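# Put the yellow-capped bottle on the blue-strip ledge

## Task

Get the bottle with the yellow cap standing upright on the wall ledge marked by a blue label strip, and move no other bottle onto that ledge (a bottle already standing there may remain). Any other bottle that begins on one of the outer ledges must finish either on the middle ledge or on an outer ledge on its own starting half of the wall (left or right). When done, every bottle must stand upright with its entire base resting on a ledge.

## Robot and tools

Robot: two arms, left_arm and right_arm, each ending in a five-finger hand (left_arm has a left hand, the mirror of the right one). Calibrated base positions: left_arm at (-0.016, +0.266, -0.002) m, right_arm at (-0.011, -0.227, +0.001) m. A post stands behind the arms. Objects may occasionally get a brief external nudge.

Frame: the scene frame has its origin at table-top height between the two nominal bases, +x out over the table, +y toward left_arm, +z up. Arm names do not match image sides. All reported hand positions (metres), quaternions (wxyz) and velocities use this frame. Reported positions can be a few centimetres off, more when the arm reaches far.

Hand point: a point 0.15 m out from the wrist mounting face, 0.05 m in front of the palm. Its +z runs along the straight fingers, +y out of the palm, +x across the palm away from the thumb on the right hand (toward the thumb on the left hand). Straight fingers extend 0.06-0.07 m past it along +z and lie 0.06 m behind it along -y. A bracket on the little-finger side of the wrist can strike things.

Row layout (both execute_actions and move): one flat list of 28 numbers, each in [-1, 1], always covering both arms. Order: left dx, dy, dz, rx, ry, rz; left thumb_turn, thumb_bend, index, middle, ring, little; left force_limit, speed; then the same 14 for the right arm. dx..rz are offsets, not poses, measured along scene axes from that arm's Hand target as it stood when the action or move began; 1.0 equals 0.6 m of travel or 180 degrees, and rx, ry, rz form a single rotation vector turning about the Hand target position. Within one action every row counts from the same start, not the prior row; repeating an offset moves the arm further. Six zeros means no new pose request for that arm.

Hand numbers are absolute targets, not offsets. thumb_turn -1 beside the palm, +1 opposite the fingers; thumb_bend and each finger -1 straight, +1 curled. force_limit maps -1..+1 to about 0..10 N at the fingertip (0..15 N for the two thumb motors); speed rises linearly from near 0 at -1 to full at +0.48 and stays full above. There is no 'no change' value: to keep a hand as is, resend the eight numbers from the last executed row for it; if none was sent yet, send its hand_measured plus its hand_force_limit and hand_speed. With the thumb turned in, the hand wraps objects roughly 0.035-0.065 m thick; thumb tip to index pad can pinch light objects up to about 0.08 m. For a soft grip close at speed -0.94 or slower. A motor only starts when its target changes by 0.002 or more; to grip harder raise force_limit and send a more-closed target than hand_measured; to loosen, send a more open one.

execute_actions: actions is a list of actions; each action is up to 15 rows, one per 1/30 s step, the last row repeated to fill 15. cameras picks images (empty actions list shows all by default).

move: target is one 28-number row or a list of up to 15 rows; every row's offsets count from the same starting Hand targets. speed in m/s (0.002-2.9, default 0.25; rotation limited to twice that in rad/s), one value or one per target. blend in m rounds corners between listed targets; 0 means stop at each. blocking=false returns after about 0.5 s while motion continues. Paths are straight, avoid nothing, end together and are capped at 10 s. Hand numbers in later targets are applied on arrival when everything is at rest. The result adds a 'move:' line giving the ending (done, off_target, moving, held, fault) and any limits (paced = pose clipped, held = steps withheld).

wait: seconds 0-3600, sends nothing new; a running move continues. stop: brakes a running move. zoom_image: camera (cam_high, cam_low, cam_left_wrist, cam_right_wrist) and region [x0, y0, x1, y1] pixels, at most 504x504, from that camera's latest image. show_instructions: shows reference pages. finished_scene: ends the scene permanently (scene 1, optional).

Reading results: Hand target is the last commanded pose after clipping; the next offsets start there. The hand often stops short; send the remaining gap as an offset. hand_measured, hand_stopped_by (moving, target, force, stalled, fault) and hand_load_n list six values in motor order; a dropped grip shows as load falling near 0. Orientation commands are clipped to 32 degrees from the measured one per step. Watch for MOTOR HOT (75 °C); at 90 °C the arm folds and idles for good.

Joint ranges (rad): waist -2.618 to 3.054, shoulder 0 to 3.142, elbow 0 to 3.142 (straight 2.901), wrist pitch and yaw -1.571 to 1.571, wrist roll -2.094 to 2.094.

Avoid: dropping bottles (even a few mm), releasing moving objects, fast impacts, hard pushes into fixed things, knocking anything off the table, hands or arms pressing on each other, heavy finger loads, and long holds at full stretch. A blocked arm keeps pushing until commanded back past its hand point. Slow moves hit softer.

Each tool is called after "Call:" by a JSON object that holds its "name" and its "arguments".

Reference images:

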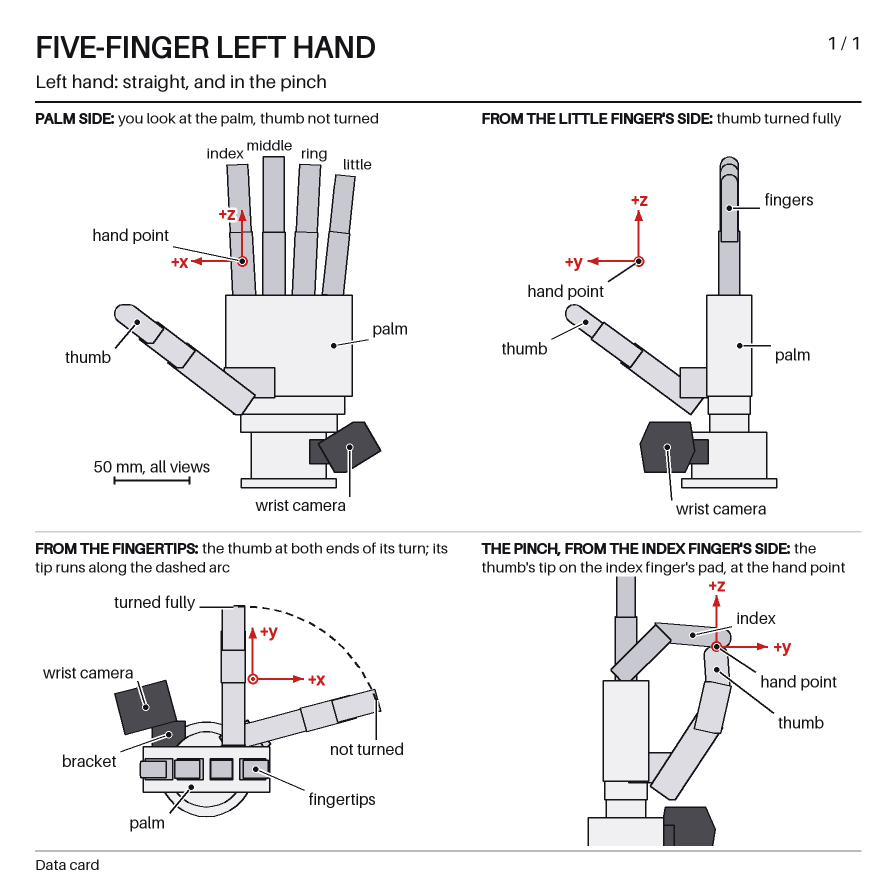

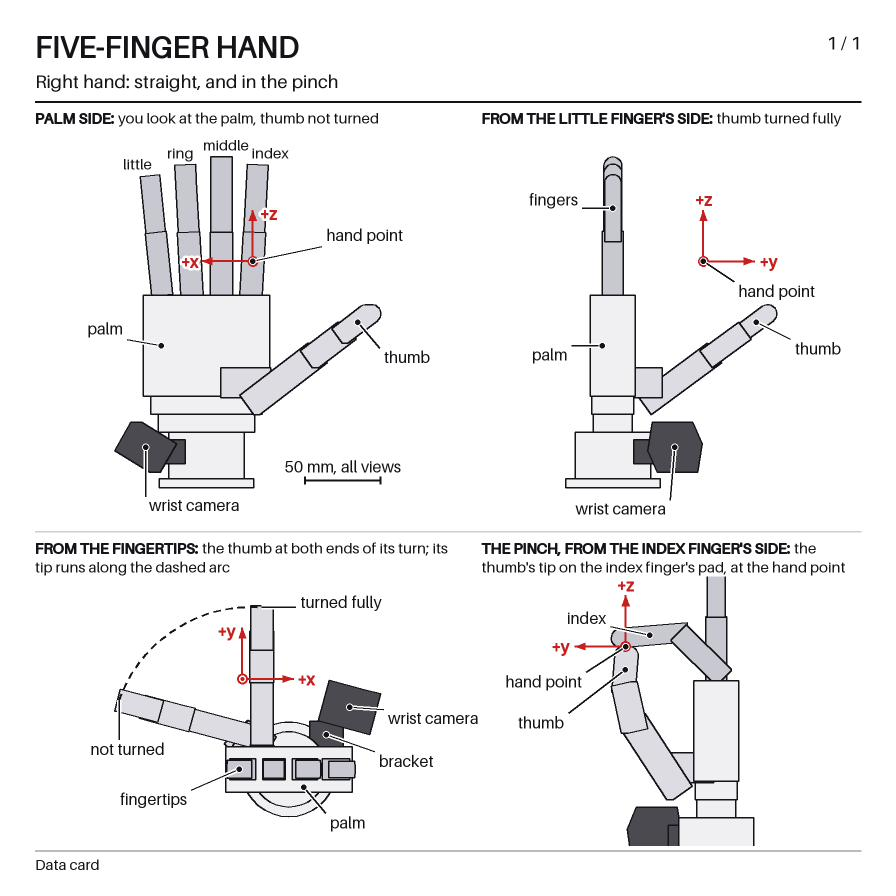

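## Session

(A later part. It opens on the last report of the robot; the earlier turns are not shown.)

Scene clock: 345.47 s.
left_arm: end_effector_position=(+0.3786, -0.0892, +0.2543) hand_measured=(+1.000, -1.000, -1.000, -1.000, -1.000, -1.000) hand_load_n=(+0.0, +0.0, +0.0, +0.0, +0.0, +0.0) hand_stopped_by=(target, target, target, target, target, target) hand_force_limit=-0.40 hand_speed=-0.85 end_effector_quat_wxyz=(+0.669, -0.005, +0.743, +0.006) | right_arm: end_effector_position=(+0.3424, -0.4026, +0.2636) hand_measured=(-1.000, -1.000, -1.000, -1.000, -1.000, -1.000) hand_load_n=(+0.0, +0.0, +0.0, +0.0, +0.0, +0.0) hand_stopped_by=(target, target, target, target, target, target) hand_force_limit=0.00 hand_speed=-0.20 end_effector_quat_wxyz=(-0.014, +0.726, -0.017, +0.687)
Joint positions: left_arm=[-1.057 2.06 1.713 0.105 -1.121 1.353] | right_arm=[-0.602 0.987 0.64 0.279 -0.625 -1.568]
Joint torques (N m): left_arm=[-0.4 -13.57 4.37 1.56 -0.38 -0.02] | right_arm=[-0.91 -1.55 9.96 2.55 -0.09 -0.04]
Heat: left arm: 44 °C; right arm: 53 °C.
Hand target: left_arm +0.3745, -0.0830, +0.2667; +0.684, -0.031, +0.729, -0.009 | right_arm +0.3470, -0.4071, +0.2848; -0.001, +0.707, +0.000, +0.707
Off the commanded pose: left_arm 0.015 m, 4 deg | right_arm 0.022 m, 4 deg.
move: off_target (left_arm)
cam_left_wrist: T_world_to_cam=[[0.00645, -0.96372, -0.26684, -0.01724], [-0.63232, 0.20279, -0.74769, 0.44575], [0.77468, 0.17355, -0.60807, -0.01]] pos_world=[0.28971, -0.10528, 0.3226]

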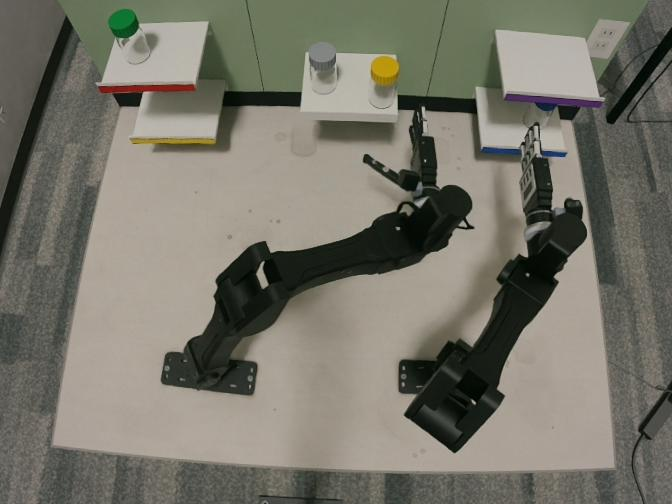

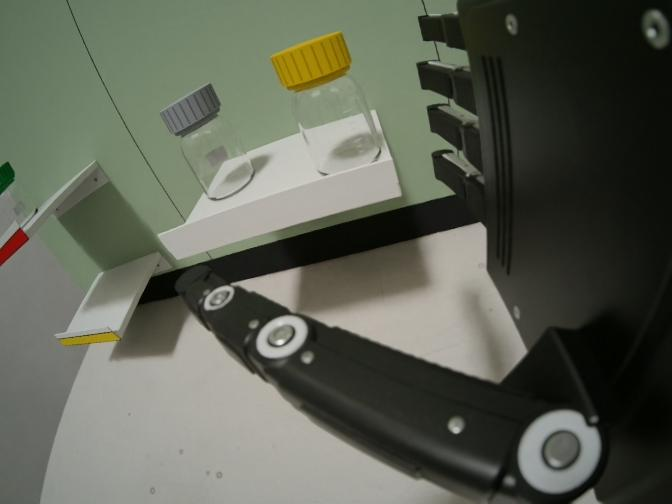

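Call:
{"name": "move", "arguments": {"target": [[0.02,0.72,0.05,0.0,0.0,0, 1,-1,-1,-1,-1,-1,-0.4,-0.85,0,0,0,0,0,0,-1,-1,-1,-1,-1,-1,0,-0.2]], "speed": 0.2, "cameras": ["cam_high"]}}

Call:
{"name": "zoom_image", "arguments": {"camera": "cam_high", "region": [295, 35, 415, 130]}}

Scene clock: 350.27 s.
left_arm: end_effector_position=(+0.3879, +0.3486, +0.3100) hand_measured=(+1.000, -1.000, -1.000, -1.000, -1.000, -1.000) hand_load_n=(+0.0, +0.0, +0.0, +0.0, +0.0, +0.0) hand_stopped_by=(target, target, target, target, target, target) hand_force_limit=-0.40 hand_speed=-0.85 end_effector_quat_wxyz=(+0.697, -0.038, +0.716, -0.011) | right_arm: end_effector_position=(+0.3424, -0.4026, +0.2636) hand_measured=(-1.000, -1.000, -1.000, -1.000, -1.000, -1.000) hand_load_n=(+0.0, +0.0, +0.0, +0.0, +0.0, +0.0) hand_stopped_by=(target, target, target, target, target, target) hand_force_limit=0.00 hand_speed=-0.20 end_effector_quat_wxyz=(-0.014, +0.726, -0.017, +0.687)
Joint positions: left_arm=[0.135 1.047 0.835 0.183 0.037 1.503] | right_arm=[-0.602 0.987 0.64 0.279 -0.625 -1.568]
Joint torques (N m): left_arm=[0.69 -2.84 5.9 1.15 0.07 0.15] | right_arm=[-0.88 -1.52 9.99 2.57 -0.09 -0.05]
Heat: left arm: 45 °C; right arm: 53 °C.
Hand target: left_arm +0.3865, +0.3491, +0.2968; +0.684, -0.031, +0.729, -0.009 | right_arm +0.3470, -0.4071, +0.2848; -0.001, +0.707, +0.000, +0.707
Off the commanded pose: left_arm 0.013 m, 2 deg | right_arm 0.022 m, 4 deg.
move: off_target (left_arm)

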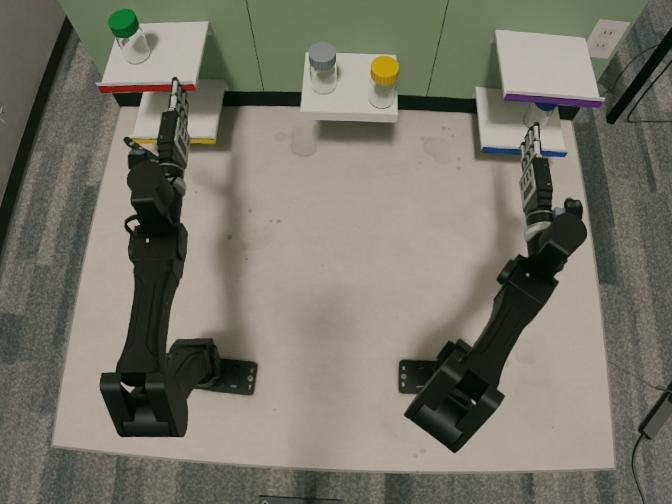

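Scaled by 4.200 from the camera's image (finer frame: 960x720).

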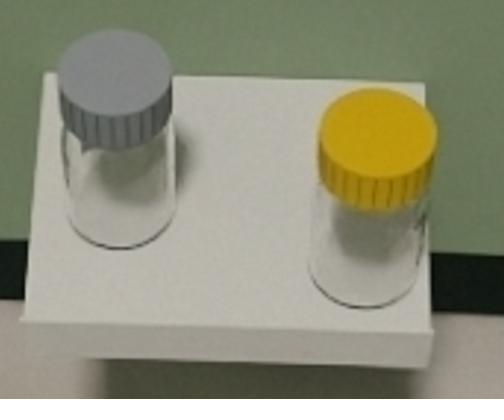

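Call:
{"name": "move", "arguments": {"target": [[0,0,0,0,0,0, 1,-1,-1,-1,-1,-1,-0.4,-0.85,0.038,0.562,0.06,-0.01,-0.015,0,1,-1,-1,-1,-1,-1,-0.4,-0.2]], "speed": 0.15, "cameras": ["cam_high","cam_right_wrist"]}}

Scene clock: 359.37 s.
left_arm: end_effector_position=(+0.3879, +0.3486, +0.3100) hand_measured=(+1.000, -1.000, -1.000, -1.000, -1.000, -1.000) hand_load_n=(+0.0, +0.0, +0.0, +0.0, +0.0, +0.0) hand_stopped_by=(target, target, target, target, target, target) hand_force_limit=-0.40 hand_speed=-0.85 end_effector_quat_wxyz=(+0.697, -0.038, +0.716, -0.011) | right_arm: end_effector_position=(+0.3668, -0.0760, +0.3055) hand_measured=(+1.000, -1.000, -1.000, -1.000, -1.000, -1.000) hand_load_n=(+0.0, +0.0, +0.0, +0.0, +0.0, +0.0) hand_stopped_by=(target, target, target, target, target, target) hand_force_limit=-0.40 hand_speed=-0.20 end_effector_quat_wxyz=(+0.020, +0.706, +0.025, +0.707)
Joint positions: left_arm=[0.135 1.047 0.835 0.183 0.037 1.503] | right_arm=[0.881 1.332 0.918 0.415 0.847 -1.635]
Joint torques (N m): left_arm=[0.73 -2.96 5.86 1.14 0.08 0.13] | right_arm=[0.76 -3.62 10.74 2.33 0.1 -0.19]
Heat: left arm: 45 °C; right arm: 52 °C.
Hand target: left_arm +0.3865, +0.3491, +0.2968; +0.684, -0.031, +0.729, -0.009 | right_arm +0.3698, -0.0699, +0.3208; +0.010, +0.690, +0.011, +0.723
Off the commanded pose: left_arm 0.013 m, 2 deg | right_arm 0.017 m, 3 deg.
move: off_target (right_arm)
cam_right_wrist: T_world_to_cam=[[0.03332, -0.94803, 0.31644, -0.18184], [-0.50575, -0.28908, -0.8128, 0.40919], [0.86204, -0.13295, -0.48909, -0.06578]] pos_world=[0.26971, -0.06285, 0.35796]

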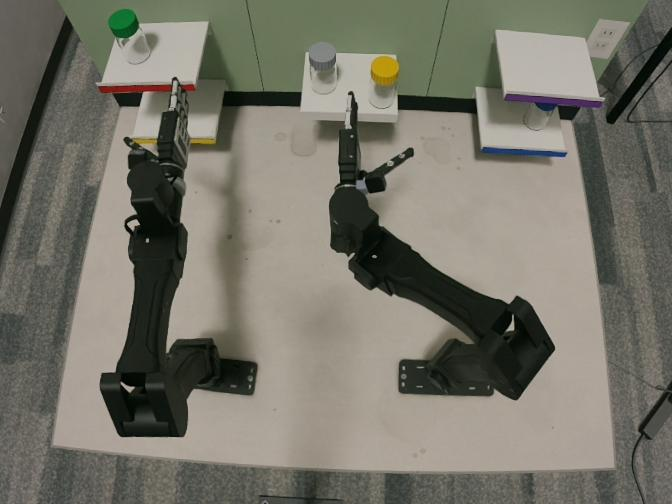

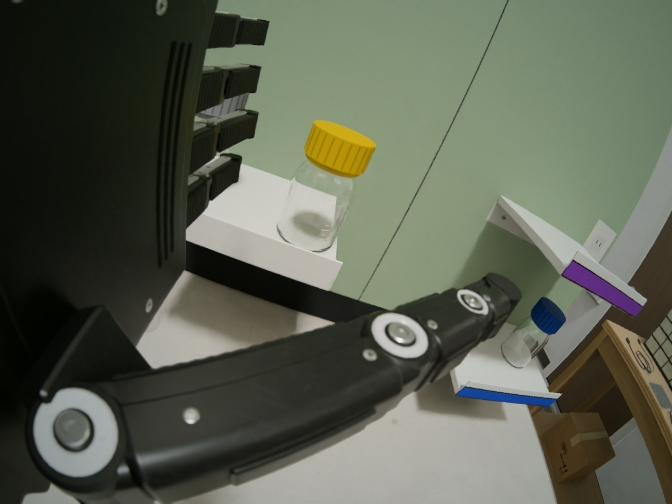

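Call:
{"name": "move", "arguments": {"target": [[0,0,0,0,0,0, 1,-1,-1,-1,-1,-1,-0.4,-0.85,0.105,-0.015,-0.03,0.028,0,0,1,-1,-1,-1,-1,-1,-0.4,-0.2]], "speed": 0.1, "cameras": ["cam_high","cam_right_wrist"]}}

Call:
{"name": "zoom_image", "arguments": {"camera": "cam_right_wrist", "region": [180, 0, 440, 300]}}

Call:
{"name": "zoom_image", "arguments": {"camera": "cam_high", "region": [295, 35, 435, 155]}}

Scene clock: 365.00 s.
left_arm: end_effector_position=(+0.3879, +0.3486, +0.3100) hand_measured=(+1.000, -1.000, -1.000, -1.000, -1.000, -1.000) hand_load_n=(+0.0, +0.0, +0.0, +0.0, +0.0, +0.0) hand_stopped_by=(target, target, target, target, target, target) hand_force_limit=-0.40 hand_speed=-0.85 end_effector_quat_wxyz=(+0.697, -0.038, +0.716, -0.011) | right_arm: end_effector_position=(+0.4241, -0.0809, +0.2894) hand_measured=(+1.000, -1.000, -1.000, -1.000, -1.000, -1.000) hand_load_n=(+0.5, +0.0, +0.0, +0.0, +0.0, +0.0) hand_stopped_by=(target, target, target, target, target, target) hand_force_limit=-0.40 hand_speed=-0.20 end_effector_quat_wxyz=(-0.006, +0.708, -0.001, +0.706)
Joint positions: left_arm=[0.135 1.047 0.835 0.183 0.037 1.503] | right_arm=[0.728 1.484 1.001 0.478 0.694 -1.557]
Joint torques (N m): left_arm=[0.7 -2.89 5.87 1.16 0.08 0.12] | right_arm=[-0.9 -4.7 10.8 2.43 -0.03 0.06]
Heat: left arm: 44 °C; right arm: 52 °C.
Hand target: left_arm +0.3865, +0.3491, +0.2968; +0.684, -0.031, +0.729, -0.009 | right_arm +0.4327, -0.0788, +0.3027; -0.020, +0.690, -0.021, +0.723
Off the commanded pose: left_arm 0.013 m, 2 deg | right_arm 0.016 m, 4 deg.
move: off_target (right_arm)
cam_right_wrist: T_world_to_cam=[[0.03523, -0.96896, 0.24469, -0.16502], [-0.50925, -0.22807, -0.82985, 0.43509], [0.8599, -0.09537, -0.50148, -0.11621]] pos_world=[0.32731, -0.07175, 0.34316]

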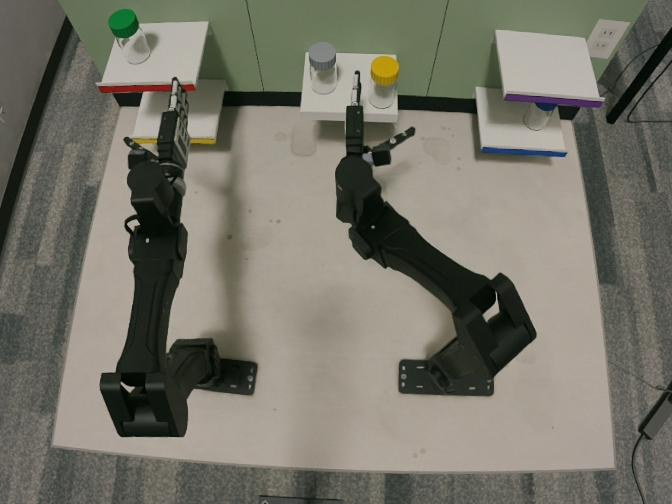

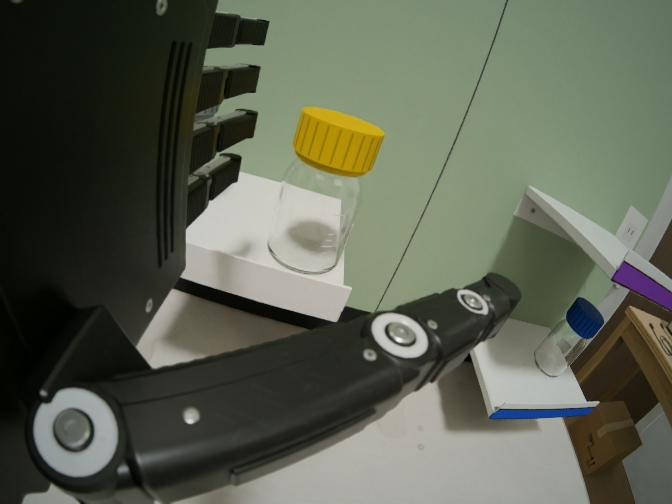

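Scaled by 1.680 from the camera's image (finer frame: 960x720).

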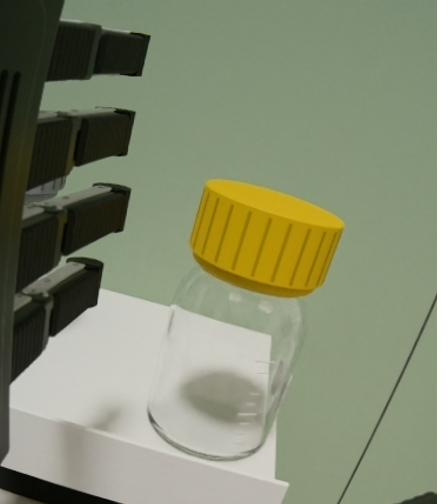

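Scaled by 3.600 from the camera's image (finer frame: 960x720).

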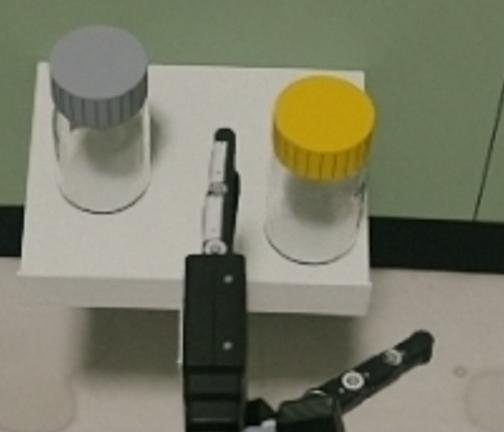

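Call:
{"name": "move", "arguments": {"target": [[0,0,0,0,0,0, 1,-1,-1,-1,-1,-1,-0.4,-0.85,0.1267,-0.006,-0.035,0.003,0,0,1,-1,-1,-1,-1,-1,-0.4,-0.2]], "speed": 0.07, "cameras": ["cam_high","cam_right_wrist"]}}

Call:
{"name": "zoom_image", "arguments": {"camera": "cam_right_wrist", "region": [180, 0, 480, 360]}}

Call:
{"name": "zoom_image", "arguments": {"camera": "cam_high", "region": [295, 35, 435, 155]}}

Scene clock: 371.90 s.
left_arm: end_effector_position=(+0.3879, +0.3486, +0.3100) hand_measured=(+1.000, -1.000, -1.000, -1.000, -1.000, -1.000) hand_load_n=(+0.0, +0.0, +0.0, +0.0, +0.0, +0.0) hand_stopped_by=(target, target, target, target, target, target) hand_force_limit=-0.40 hand_speed=-0.85 end_effector_quat_wxyz=(+0.697, -0.038, +0.716, -0.011) | right_arm: end_effector_position=(+0.4986, -0.0843, +0.2721) hand_measured=(+1.000, -1.000, -1.000, -1.000, -1.000, -1.000) hand_load_n=(+0.5, +0.0, +0.0, +0.0, +0.0, +0.0) hand_stopped_by=(target, target, target, target, target, target) hand_force_limit=-0.40 hand_speed=-0.20 end_effector_quat_wxyz=(-0.013, +0.708, -0.009, +0.706)
Joint positions: left_arm=[0.135 1.047 0.835 0.183 0.037 1.503] | right_arm=[0.591 1.719 1.177 0.538 0.559 -1.539]
Joint torques (N m): left_arm=[0.76 -2.86 5.9 1.15 0.08 0.15] | right_arm=[-0.9 -6.19 10.78 2.52 -0.06 0.05]
Heat: left arm: 44 °C; right arm: 51 °C.
Hand target: left_arm +0.3865, +0.3491, +0.2968; +0.684, -0.031, +0.729, -0.009 | right_arm +0.5088, -0.0825, +0.2816; -0.023, +0.690, -0.024, +0.723
Off the commanded pose: left_arm 0.013 m, 2 deg | right_arm 0.014 m, 4 deg.
move: off_target (right_arm)
cam_right_wrist: T_world_to_cam=[[0.03359, -0.97354, 0.22601, -0.1611], [-0.50946, -0.21123, -0.83416, 0.46064], [0.85984, -0.08712, -0.50308, -0.18808]] pos_world=[0.40181, -0.07593, 0.32604]

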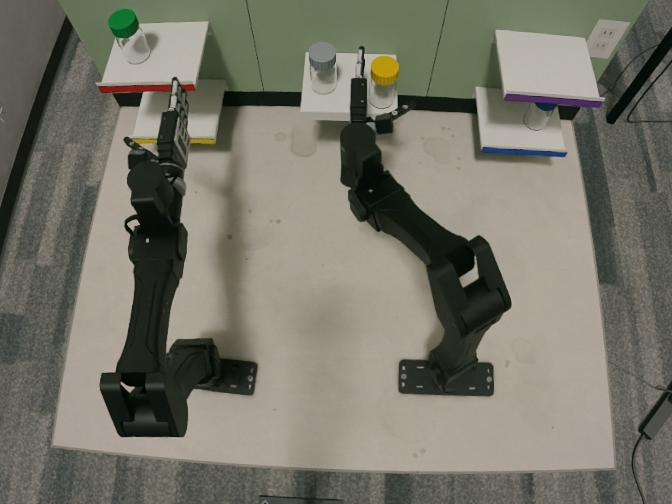

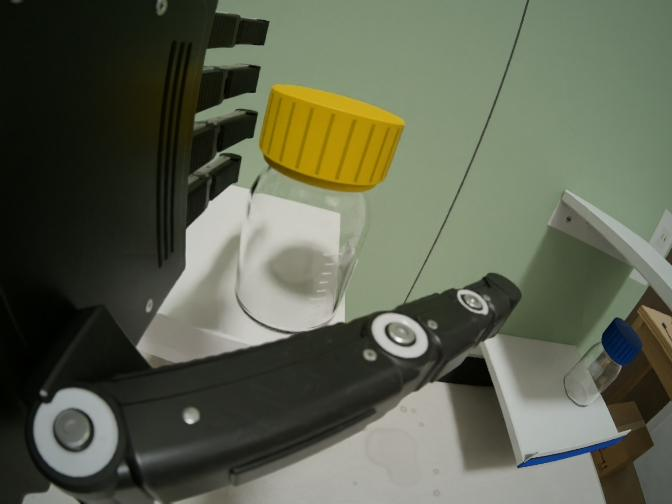

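Scaled by 1.400 from the camera's image (finer frame: 960x720).

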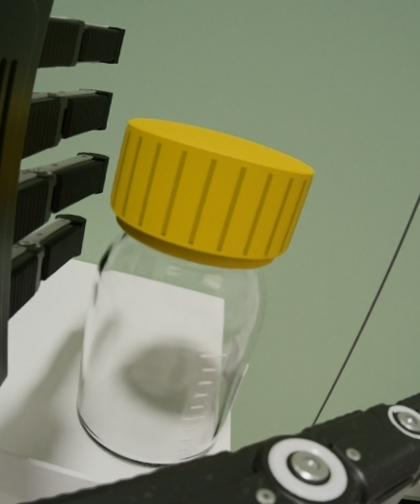

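Scaled by 3.600 from the camera's image (finer frame: 960x720).

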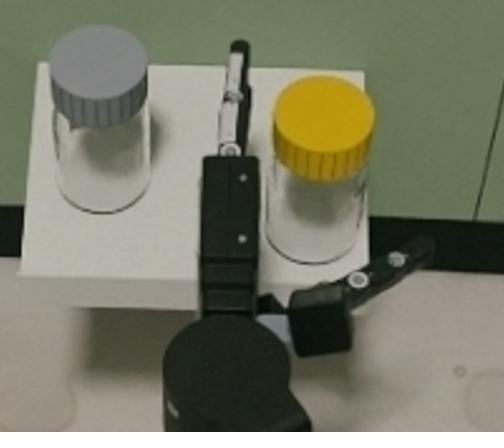

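Call:
{"name": "move", "arguments": {"target": [[0,0,0,0,0,0, 1,-1,-1,-1,-1,-1,-0.4,-0.85,0.0735,0.0,-0.035,0.003,0,0,1,-1,-1,-1,-1,-1,-0.4,-0.2]], "speed": 0.05, "cameras": ["cam_high","cam_right_wrist"]}}

Call:
{"name": "zoom_image", "arguments": {"camera": "cam_right_wrist", "region": [180, 0, 480, 360]}}

Call:
{"name": "zoom_image", "arguments": {"camera": "cam_high", "region": [295, 25, 435, 145]}}

Scene clock: 376.67 s.
left_arm: end_effector_position=(+0.3879, +0.3486, +0.3100) hand_measured=(+1.000, -1.000, -1.000, -1.000, -1.000, -1.000) hand_load_n=(+0.5, +0.0, +0.0, +0.0, +0.0, +0.0) hand_stopped_by=(target, target, target, target, target, target) hand_force_limit=-0.40 hand_speed=-0.85 end_effector_quat_wxyz=(+0.697, -0.038, +0.716, -0.011) | right_arm: end_effector_position=(+0.5422, -0.0832, +0.2541) hand_measured=(+1.000, -1.000, -1.000, -1.000, -1.000, -1.000) hand_load_n=(+0.0, +0.0, +0.0, +0.0, +0.0, +0.0) hand_stopped_by=(target, target, target, target, target, target) hand_force_limit=-0.40 hand_speed=-0.20 end_effector_quat_wxyz=(-0.018, +0.707, -0.014, +0.706)
Joint positions: left_arm=[0.135 1.047 0.835 0.183 0.037 1.503] | right_arm=[0.536 1.876 1.3 0.575 0.504 -1.525]
Joint torques (N m): left_arm=[0.76 -2.91 5.9 1.16 0.08 0.14] | right_arm=[-0.73 -7.28 10.73 2.55 -0.03 0.05]
Heat: left arm: 44 °C; right arm: 51 °C.
Hand target: left_arm +0.3865, +0.3491, +0.2968; +0.684, -0.031, +0.729, -0.009 | right_arm +0.5529, -0.0825, +0.2609; -0.026, +0.690, -0.028, +0.723
Off the commanded pose: left_arm 0.013 m, 2 deg | right_arm 0.013 m, 3 deg.
move: off_target (right_arm)
cam_right_wrist: T_world_to_cam=[[0.03315, -0.97682, 0.21148, -0.15383], [-0.50814, -0.19868, -0.83805, 0.4693], [0.86064, -0.07968, -0.50294, -0.23441]] pos_world=[0.44531, -0.07571, 0.30793]

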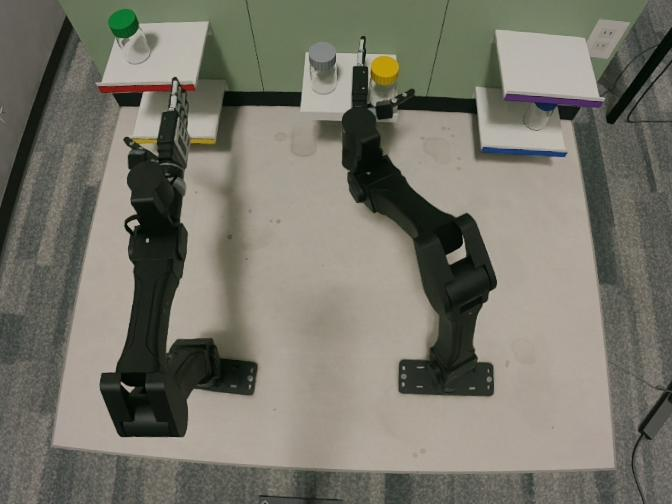

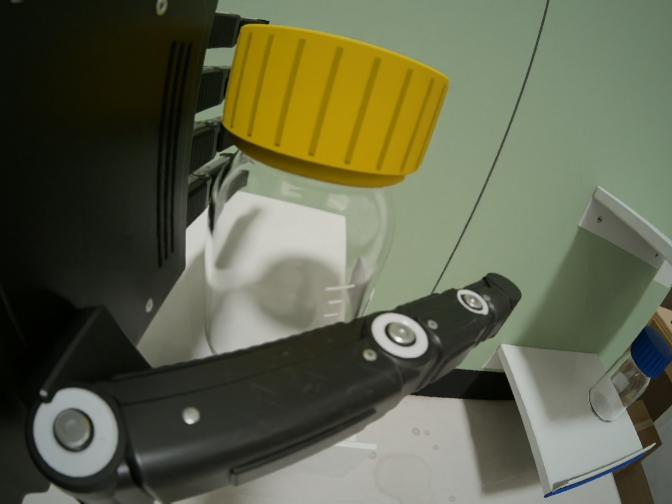

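Scaled by 1.400 from the camera's image (finer frame: 960x720).

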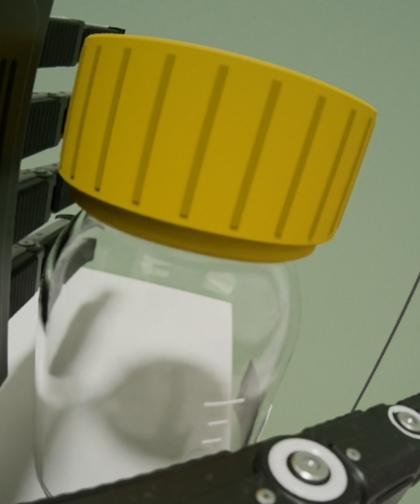

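Scaled by 3.600 from the camera's image (finer frame: 960x720).

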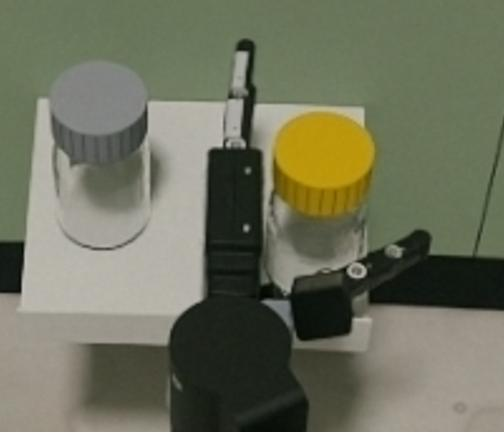

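Call:
{"name": "move", "arguments": {"target": [[0,0,0,0,0,0, 1,-1,-1,-1,-1,-1,-0.4,-0.85,0.0,0.0,0.0,0,0,0,1,-0.42,-0.5,-0.5,-0.5,-1,-0.5,-0.9]], "speed": 0.05, "cameras": ["cam_high","cam_right_wrist"]}}

Call:
{"name": "zoom_image", "arguments": {"camera": "cam_high", "region": [295, 25, 435, 145]}}

Scene clock: 386.00 s.
left_arm: end_effector_position=(+0.3879, +0.3486, +0.3100) hand_measured=(+1.000, -1.000, -1.000, -1.000, -1.000, -1.000) hand_load_n=(+0.0, +0.0, +0.0, +0.0, +0.0, +0.0) hand_stopped_by=(target, target, target, target, target, target) hand_force_limit=-0.40 hand_speed=-0.85 end_effector_quat_wxyz=(+0.697, -0.038, +0.716, -0.011) | right_arm: end_effector_position=(+0.5415, -0.0853, +0.2541) hand_measured=(+1.000, -0.420, -0.500, -0.500, -0.500, -1.000) hand_load_n=(+0.0, +0.0, +0.5, +0.0, +0.0, +0.0) hand_stopped_by=(target, target, target, target, target, target) hand_force_limit=-0.50 hand_speed=-0.90 end_effector_quat_wxyz=(-0.014, +0.707, -0.018, +0.707)
Joint positions: left_arm=[0.135 1.047 0.835 0.183 0.037 1.503] | right_arm=[0.536 1.876 1.3 0.575 0.514 -1.525]
Joint torques (N m): left_arm=[0.75 -2.96 5.86 1.15 0.07 0.13] | right_arm=[-0.9 -7.28 10.7 2.54 -0.04 0.02]
Heat: left arm: 44 °C; right arm: 52 °C.
Hand target: left_arm +0.3865, +0.3491, +0.2968; +0.684, -0.031, +0.729, -0.009 | right_arm +0.5529, -0.0825, +0.2609; -0.026, +0.690, -0.028, +0.723
Off the commanded pose: left_arm 0.013 m, 2 deg | right_arm 0.014 m, 3 deg.
move: done
cam_right_wrist: T_world_to_cam=[[0.02272, -0.97712, 0.21148, -0.1502], [-0.51025, -0.19324, -0.83804, 0.47013], [0.85973, -0.08886, -0.50296, -0.23426]] pos_world=[0.4447, -0.07673, 0.30793]

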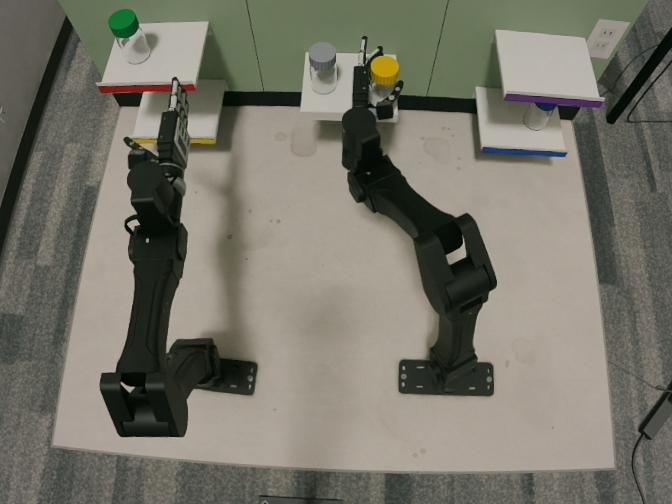

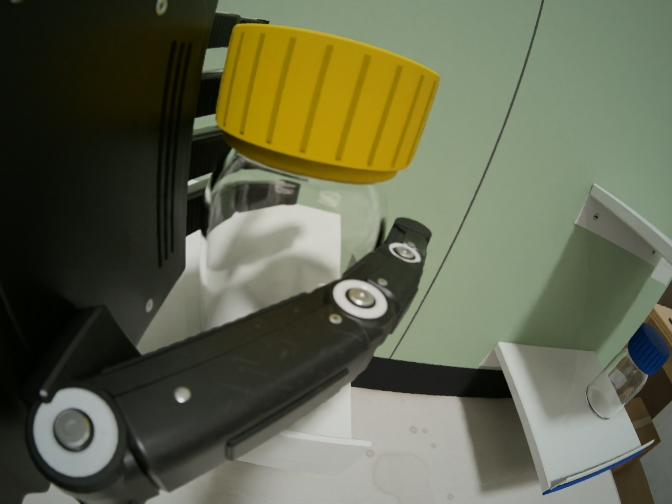

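Scaled by 3.600 from the camera's image (finer frame: 960x720).

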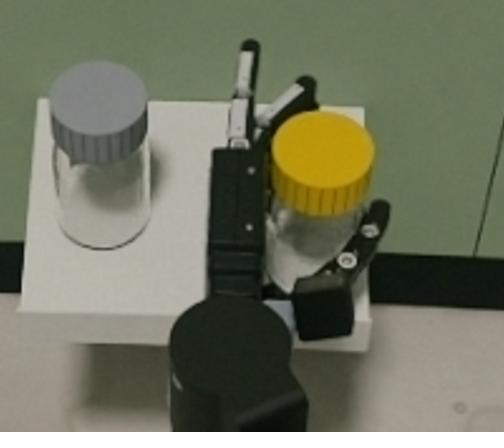

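Call:
{"name": "move", "arguments": {"target": [[0,0,0,0,0,0, 1,-1,-1,-1,-1,-1,-0.4,-0.85,0.0,0.0,0.0,0,0,0,1,0.1,0.2,0.2,0.2,-1,-0.5,-0.94]], "speed": 0.05, "cameras": ["cam_high","cam_right_wrist"]}}

Call:
{"name": "zoom_image", "arguments": {"camera": "cam_high", "region": [295, 25, 435, 145]}}

Scene clock: 390.13 s.
left_arm: end_effector_position=(+0.3879, +0.3486, +0.3100) hand_measured=(+1.000, -1.000, -1.000, -1.000, -1.000, -1.000) hand_load_n=(+0.0, +0.0, +0.0, +0.0, -0.5, +0.0) hand_stopped_by=(target, target, target, target, target, target) hand_force_limit=-0.40 hand_speed=-0.85 end_effector_quat_wxyz=(+0.697, -0.038, +0.716, -0.011) | right_arm: end_effector_position=(+0.5419, -0.0850, +0.2545) hand_measured=(+1.000, -0.344, -0.230, -0.202, -0.130, -1.000) hand_load_n=(+1.5, +14.5, +2.5, +1.0, +3.0, +0.0) hand_stopped_by=(target, force, force, force, force, target) hand_force_limit=-0.50 hand_speed=-0.94 end_effector_quat_wxyz=(-0.015, +0.706, -0.019, +0.708)
Joint positions: left_arm=[0.135 1.047 0.835 0.183 0.037 1.503] | right_arm=[0.536 1.878 1.3 0.581 0.514 -1.523]
Joint torques (N m): left_arm=[0.76 -2.89 5.89 1.16 0.09 0.13] | right_arm=[-0.85 -7.34 10.69 2.48 -0.05 0.01]
Heat: left arm: 44 °C; right arm: 52 °C.
Hand target: left_arm +0.3865, +0.3491, +0.2968; +0.684, -0.031, +0.729, -0.009 | right_arm +0.5529, -0.0825, +0.2609; -0.026, +0.690, -0.028, +0.723
Off the commanded pose: left_arm 0.013 m, 2 deg | right_arm 0.013 m, 3 deg.
move: done
cam_right_wrist: T_world_to_cam=[[0.02179, -0.97791, 0.2079, -0.14866], [-0.50685, -0.19005, -0.84082, 0.46994], [0.86176, -0.08705, -0.4998, -0.23612]] pos_world=[0.4449, -0.07662, 0.30803]

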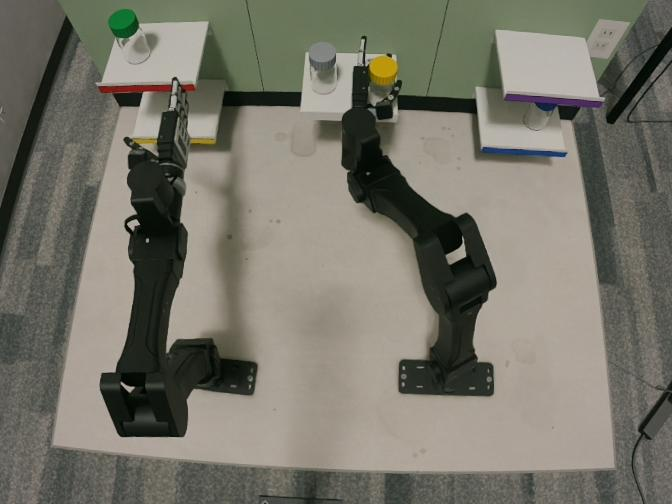

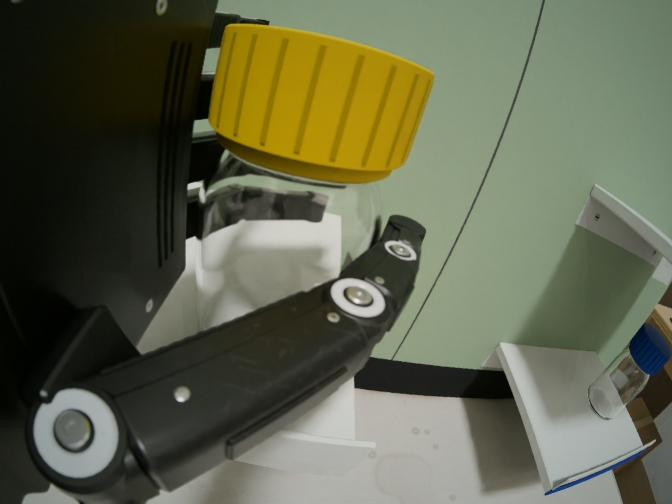

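Scaled by 3.600 from the camera's image (finer frame: 960x720).

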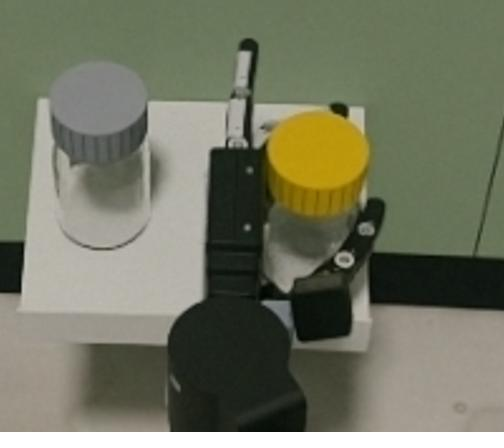

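Call:
{"name": "move", "arguments": {"target": [[0,0,0,0,0,0, 1,-1,-1,-1,-1,-1,-0.4,-0.85,0.0,0.0,0.0,0,0,0,1,-0.362,0.2,0.2,0.2,-1,-0.5,-0.94]], "speed": 0.05, "cameras": ["cam_right_wrist"]}}

Scene clock: 392.03 s.
left_arm: end_effector_position=(+0.3879, +0.3486, +0.3100) hand_measured=(+1.000, -1.000, -1.000, -1.000, -1.000, -1.000) hand_load_n=(+0.5, +0.0, +0.0, +0.0, +0.0, +0.0) hand_stopped_by=(target, target, target, target, target, target) hand_force_limit=-0.40 hand_speed=-0.85 end_effector_quat_wxyz=(+0.697, -0.038, +0.716, -0.011) | right_arm: end_effector_position=(+0.5419, -0.0850, +0.2545) hand_measured=(+1.000, -0.366, -0.230, -0.202, -0.130, -1.000) hand_load_n=(+1.0, +8.0, +1.5, +0.0, +2.5, +0.0) hand_stopped_by=(target, force, force, force, force, target) hand_force_limit=-0.50 hand_speed=-0.94 end_effector_quat_wxyz=(-0.015, +0.706, -0.019, +0.708)
Joint positions: left_arm=[0.135 1.047 0.835 0.183 0.037 1.503] | right_arm=[0.536 1.878 1.3 0.581 0.514 -1.523]
Joint torques (N m): left_arm=[0.72 -2.89 5.91 1.15 0.07 0.16] | right_arm=[-0.83 -7.39 10.71 2.5 -0.03 0.01]
Heat: left arm: 44 °C; right arm: 52 °C.
Hand target: left_arm +0.3865, +0.3491, +0.2968; +0.684, -0.031, +0.729, -0.009 | right_arm +0.5529, -0.0825, +0.2609; -0.026, +0.690, -0.028, +0.723
Off the commanded pose: left_arm 0.013 m, 2 deg | right_arm 0.013 m, 3 deg.
move: done
cam_right_wrist: T_world_to_cam=[[0.02179, -0.97791, 0.2079, -0.14866], [-0.50685, -0.19005, -0.84082, 0.46994], [0.86176, -0.08705, -0.4998, -0.23612]] pos_world=[0.4449, -0.07662, 0.30803]

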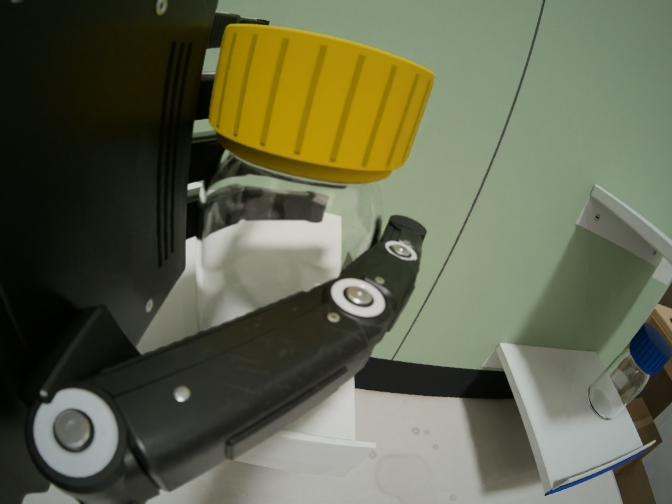

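Call:
{"name": "move", "arguments": {"target": [[0,0,0,0,0,0, 1,-1,-1,-1,-1,-1,-0.4,-0.85,0.0,0.0,0.0,0,0,0,1,-0.362,0.25,0.25,0.2,-1,-0.45,-0.95]], "speed": 0.05}}

Scene clock: 393.77 s.
left_arm: end_effector_position=(+0.3879, +0.3486, +0.3100) hand_measured=(+1.000, -1.000, -1.000, -1.000, -1.000, -1.000) hand_load_n=(+0.0, +0.0, +0.0, +0.0, +0.0, +0.5) hand_stopped_by=(target, target, target, target, target, target) hand_force_limit=-0.40 hand_speed=-0.85 end_effector_quat_wxyz=(+0.697, -0.038, +0.716, -0.011) | right_arm: end_effector_position=(+0.5426, -0.0829, +0.2541) hand_measured=(+1.000, -0.366, -0.194, -0.170, -0.128, -1.000) hand_load_n=(+0.0, +11.0, +2.5, +2.5, +1.0, +0.0) hand_stopped_by=(target, force, force, force, force, target) hand_force_limit=-0.45 hand_speed=-0.95 end_effector_quat_wxyz=(-0.019, +0.706, -0.015, +0.708)
Joint positions: left_arm=[0.135 1.047 0.835 0.183 0.037 1.503] | right_arm=[0.536 1.878 1.3 0.581 0.504 -1.523]
Joint torques (N m): left_arm=[0.69 -2.89 5.96 1.16 0.08 0.15] | right_arm=[-0.81 -7.38 10.74 2.49 -0.04 0.01]
Heat: left arm: 44 °C; right arm: 51 °C.
Hand target: left_arm +0.3865, +0.3491, +0.2968; +0.684, -0.031, +0.729, -0.009 | right_arm +0.5529, -0.0825, +0.2607; -0.026, +0.690, -0.028, +0.723
Off the commanded pose: left_arm 0.013 m, 2 deg | right_arm 0.012 m, 3 deg.
move: done

Call:
{"name": "move", "arguments": {"target": [[0,0,0,0,0,0, 1,-1,-1,-1,-1,-1,-0.4,-0.85,0.0,0.0,0.0,0,0,0,1,-0.372,0.25,0.25,0.2,-1,-0.45,-0.95]], "speed": 0.05, "cameras": ["cam_high","cam_right_wrist"]}}

Call:
{"name": "zoom_image", "arguments": {"camera": "cam_high", "region": [355, 45, 415, 125]}}

Scene clock: 395.80 s.
left_arm: end_effector_position=(+0.3879, +0.3486, +0.3100) hand_measured=(+1.000, -1.000, -1.000, -1.000, -1.000, -1.000) hand_load_n=(+0.0, +0.0, +0.0, +0.0, +0.0, +0.0) hand_stopped_by=(target, target, target, target, target, target) hand_force_limit=-0.40 hand_speed=-0.85 end_effector_quat_wxyz=(+0.697, -0.038, +0.716, -0.011) | right_arm: end_effector_position=(+0.5426, -0.0829, +0.2541) hand_measured=(+1.000, -0.376, -0.194, -0.170, -0.128, -1.000) hand_load_n=(+0.0, +8.5, +2.5, +2.0, +1.0, +0.0) hand_stopped_by=(target, force, force, force, force, target) hand_force_limit=-0.45 hand_speed=-0.95 end_effector_quat_wxyz=(-0.019, +0.706, -0.015, +0.708)
Joint positions: left_arm=[0.135 1.047 0.835 0.183 0.037 1.503] | right_arm=[0.536 1.878 1.3 0.581 0.504 -1.523]
Joint torques (N m): left_arm=[0.77 -2.84 5.91 1.16 0.06 0.13] | right_arm=[-0.85 -7.42 10.71 2.49 -0.03 0.01]
Heat: left arm: 44 °C; right arm: 51 °C.
Hand target: left_arm +0.3865, +0.3491, +0.2968; +0.684, -0.031, +0.729, -0.009 | right_arm +0.5529, -0.0825, +0.2607; -0.026, +0.690, -0.028, +0.723
Off the commanded pose: left_arm 0.013 m, 2 deg | right_arm 0.012 m, 3 deg.
move: done
cam_right_wrist: T_world_to_cam=[[0.03243, -0.97754, 0.20822, -0.15231], [-0.50534, -0.19578, -0.84042, 0.4689], [0.86231, -0.07797, -0.50034, -0.23614]] pos_world=[0.44551, -0.0755, 0.30763]

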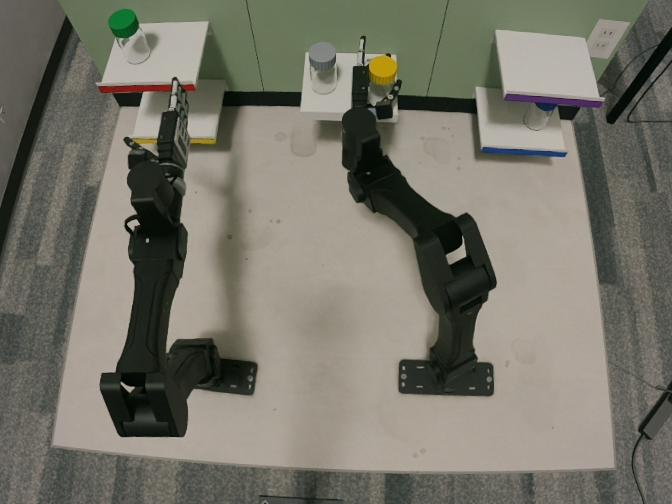

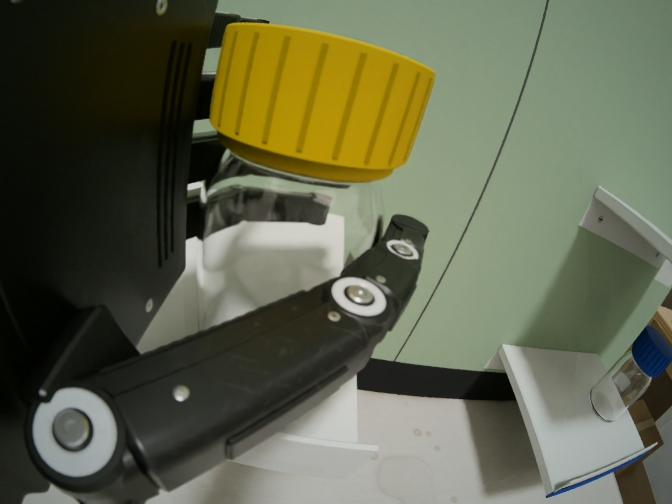

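Scaled by 6.300 from the camera's image (finer frame: 960x720).

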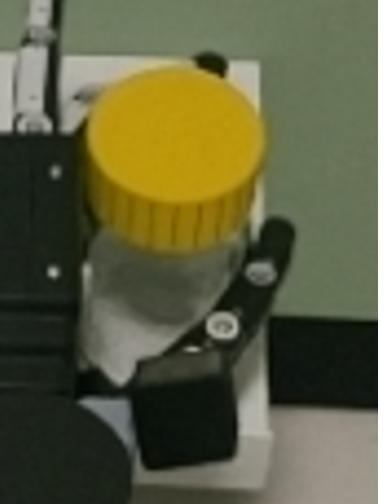

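Call:
{"name": "move", "arguments": {"target": [[0,0,0,0,0,0, 1,-1,-1,-1,-1,-1,-0.4,-0.85,0.0,0.0,0.11,0,-0.015,0,1,-0.372,0.25,0.25,0.2,-1,-0.45,-0.95]], "speed": 0.06, "cameras": ["cam_high","cam_right_wrist"]}}

Call:
{"name": "zoom_image", "arguments": {"camera": "cam_high", "region": [355, 35, 415, 115]}}

Scene clock: 399.67 s.
left_arm: end_effector_position=(+0.3879, +0.3486, +0.3100) hand_measured=(+1.000, -1.000, -1.000, -1.000, -1.000, -1.000) hand_load_n=(+0.0, +0.0, +0.0, +0.0, +0.0, +0.0) hand_stopped_by=(target, target, target, target, target, target) hand_force_limit=-0.40 hand_speed=-0.85 end_effector_quat_wxyz=(+0.697, -0.038, +0.716, -0.011) | right_arm: end_effector_position=(+0.5517, -0.0795, +0.3062) hand_measured=(+1.000, -0.376, -0.194, -0.170, -0.128, -1.000) hand_load_n=(+0.0, +8.5, +3.0, +1.5, +0.0, +0.0) hand_stopped_by=(target, force, force, force, force, target) hand_force_limit=-0.45 hand_speed=-0.95 end_effector_quat_wxyz=(-0.032, +0.677, -0.034, +0.735)
Joint positions: left_arm=[0.135 1.047 0.835 0.183 0.037 1.503] | right_arm=[0.536 1.878 1.433 0.539 0.514 -1.523]
Joint torques (N m): left_arm=[0.73 -2.96 5.93 1.15 0.09 0.12] | right_arm=[-0.64 -11.29 12.04 1.52 -0.07 -0.26]
Heat: left arm: 44 °C; right arm: 50 °C.
Hand target: left_arm +0.3865, +0.3491, +0.2968; +0.684, -0.031, +0.729, -0.009 | right_arm +0.5529, -0.0825, +0.3266; -0.027, +0.673, -0.027, +0.739
Off the commanded pose: left_arm 0.013 m, 2 deg | right_arm 0.021 m, 1 deg.
move: off_target (right_arm)
cam_right_wrist: T_world_to_cam=[[0.00695, -0.9862, 0.16541, -0.13374], [-0.43819, -0.15169, -0.88599, 0.49838], [0.89886, -0.06632, -0.4332, -0.25743]] pos_world=[0.45071, -0.07337, 0.35216]

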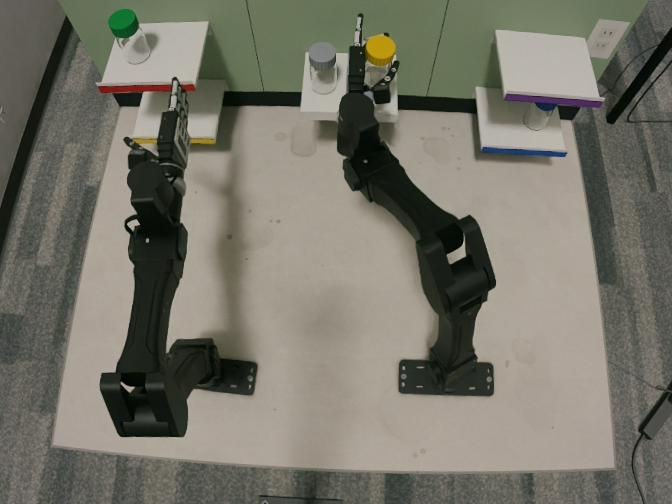

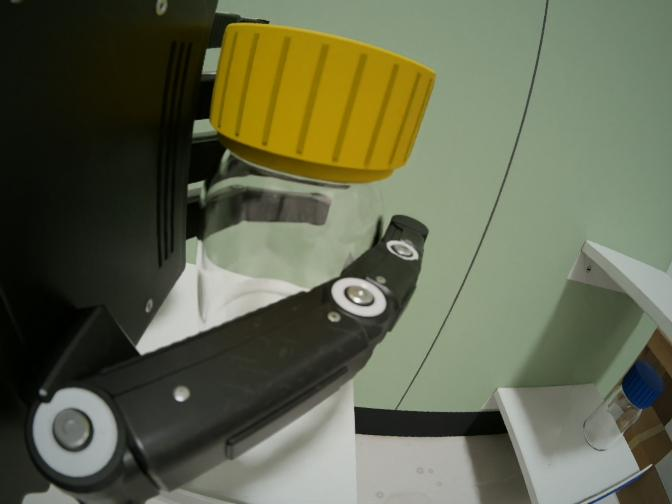

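Scaled by 6.300 from the camera's image (finer frame: 960x720).

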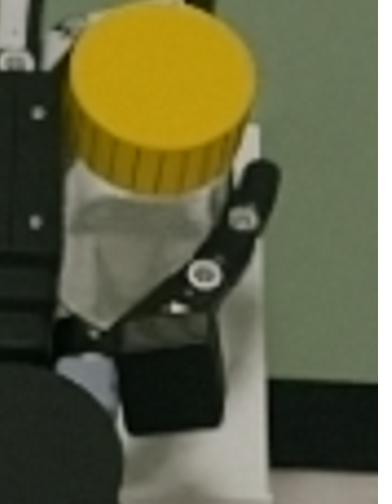

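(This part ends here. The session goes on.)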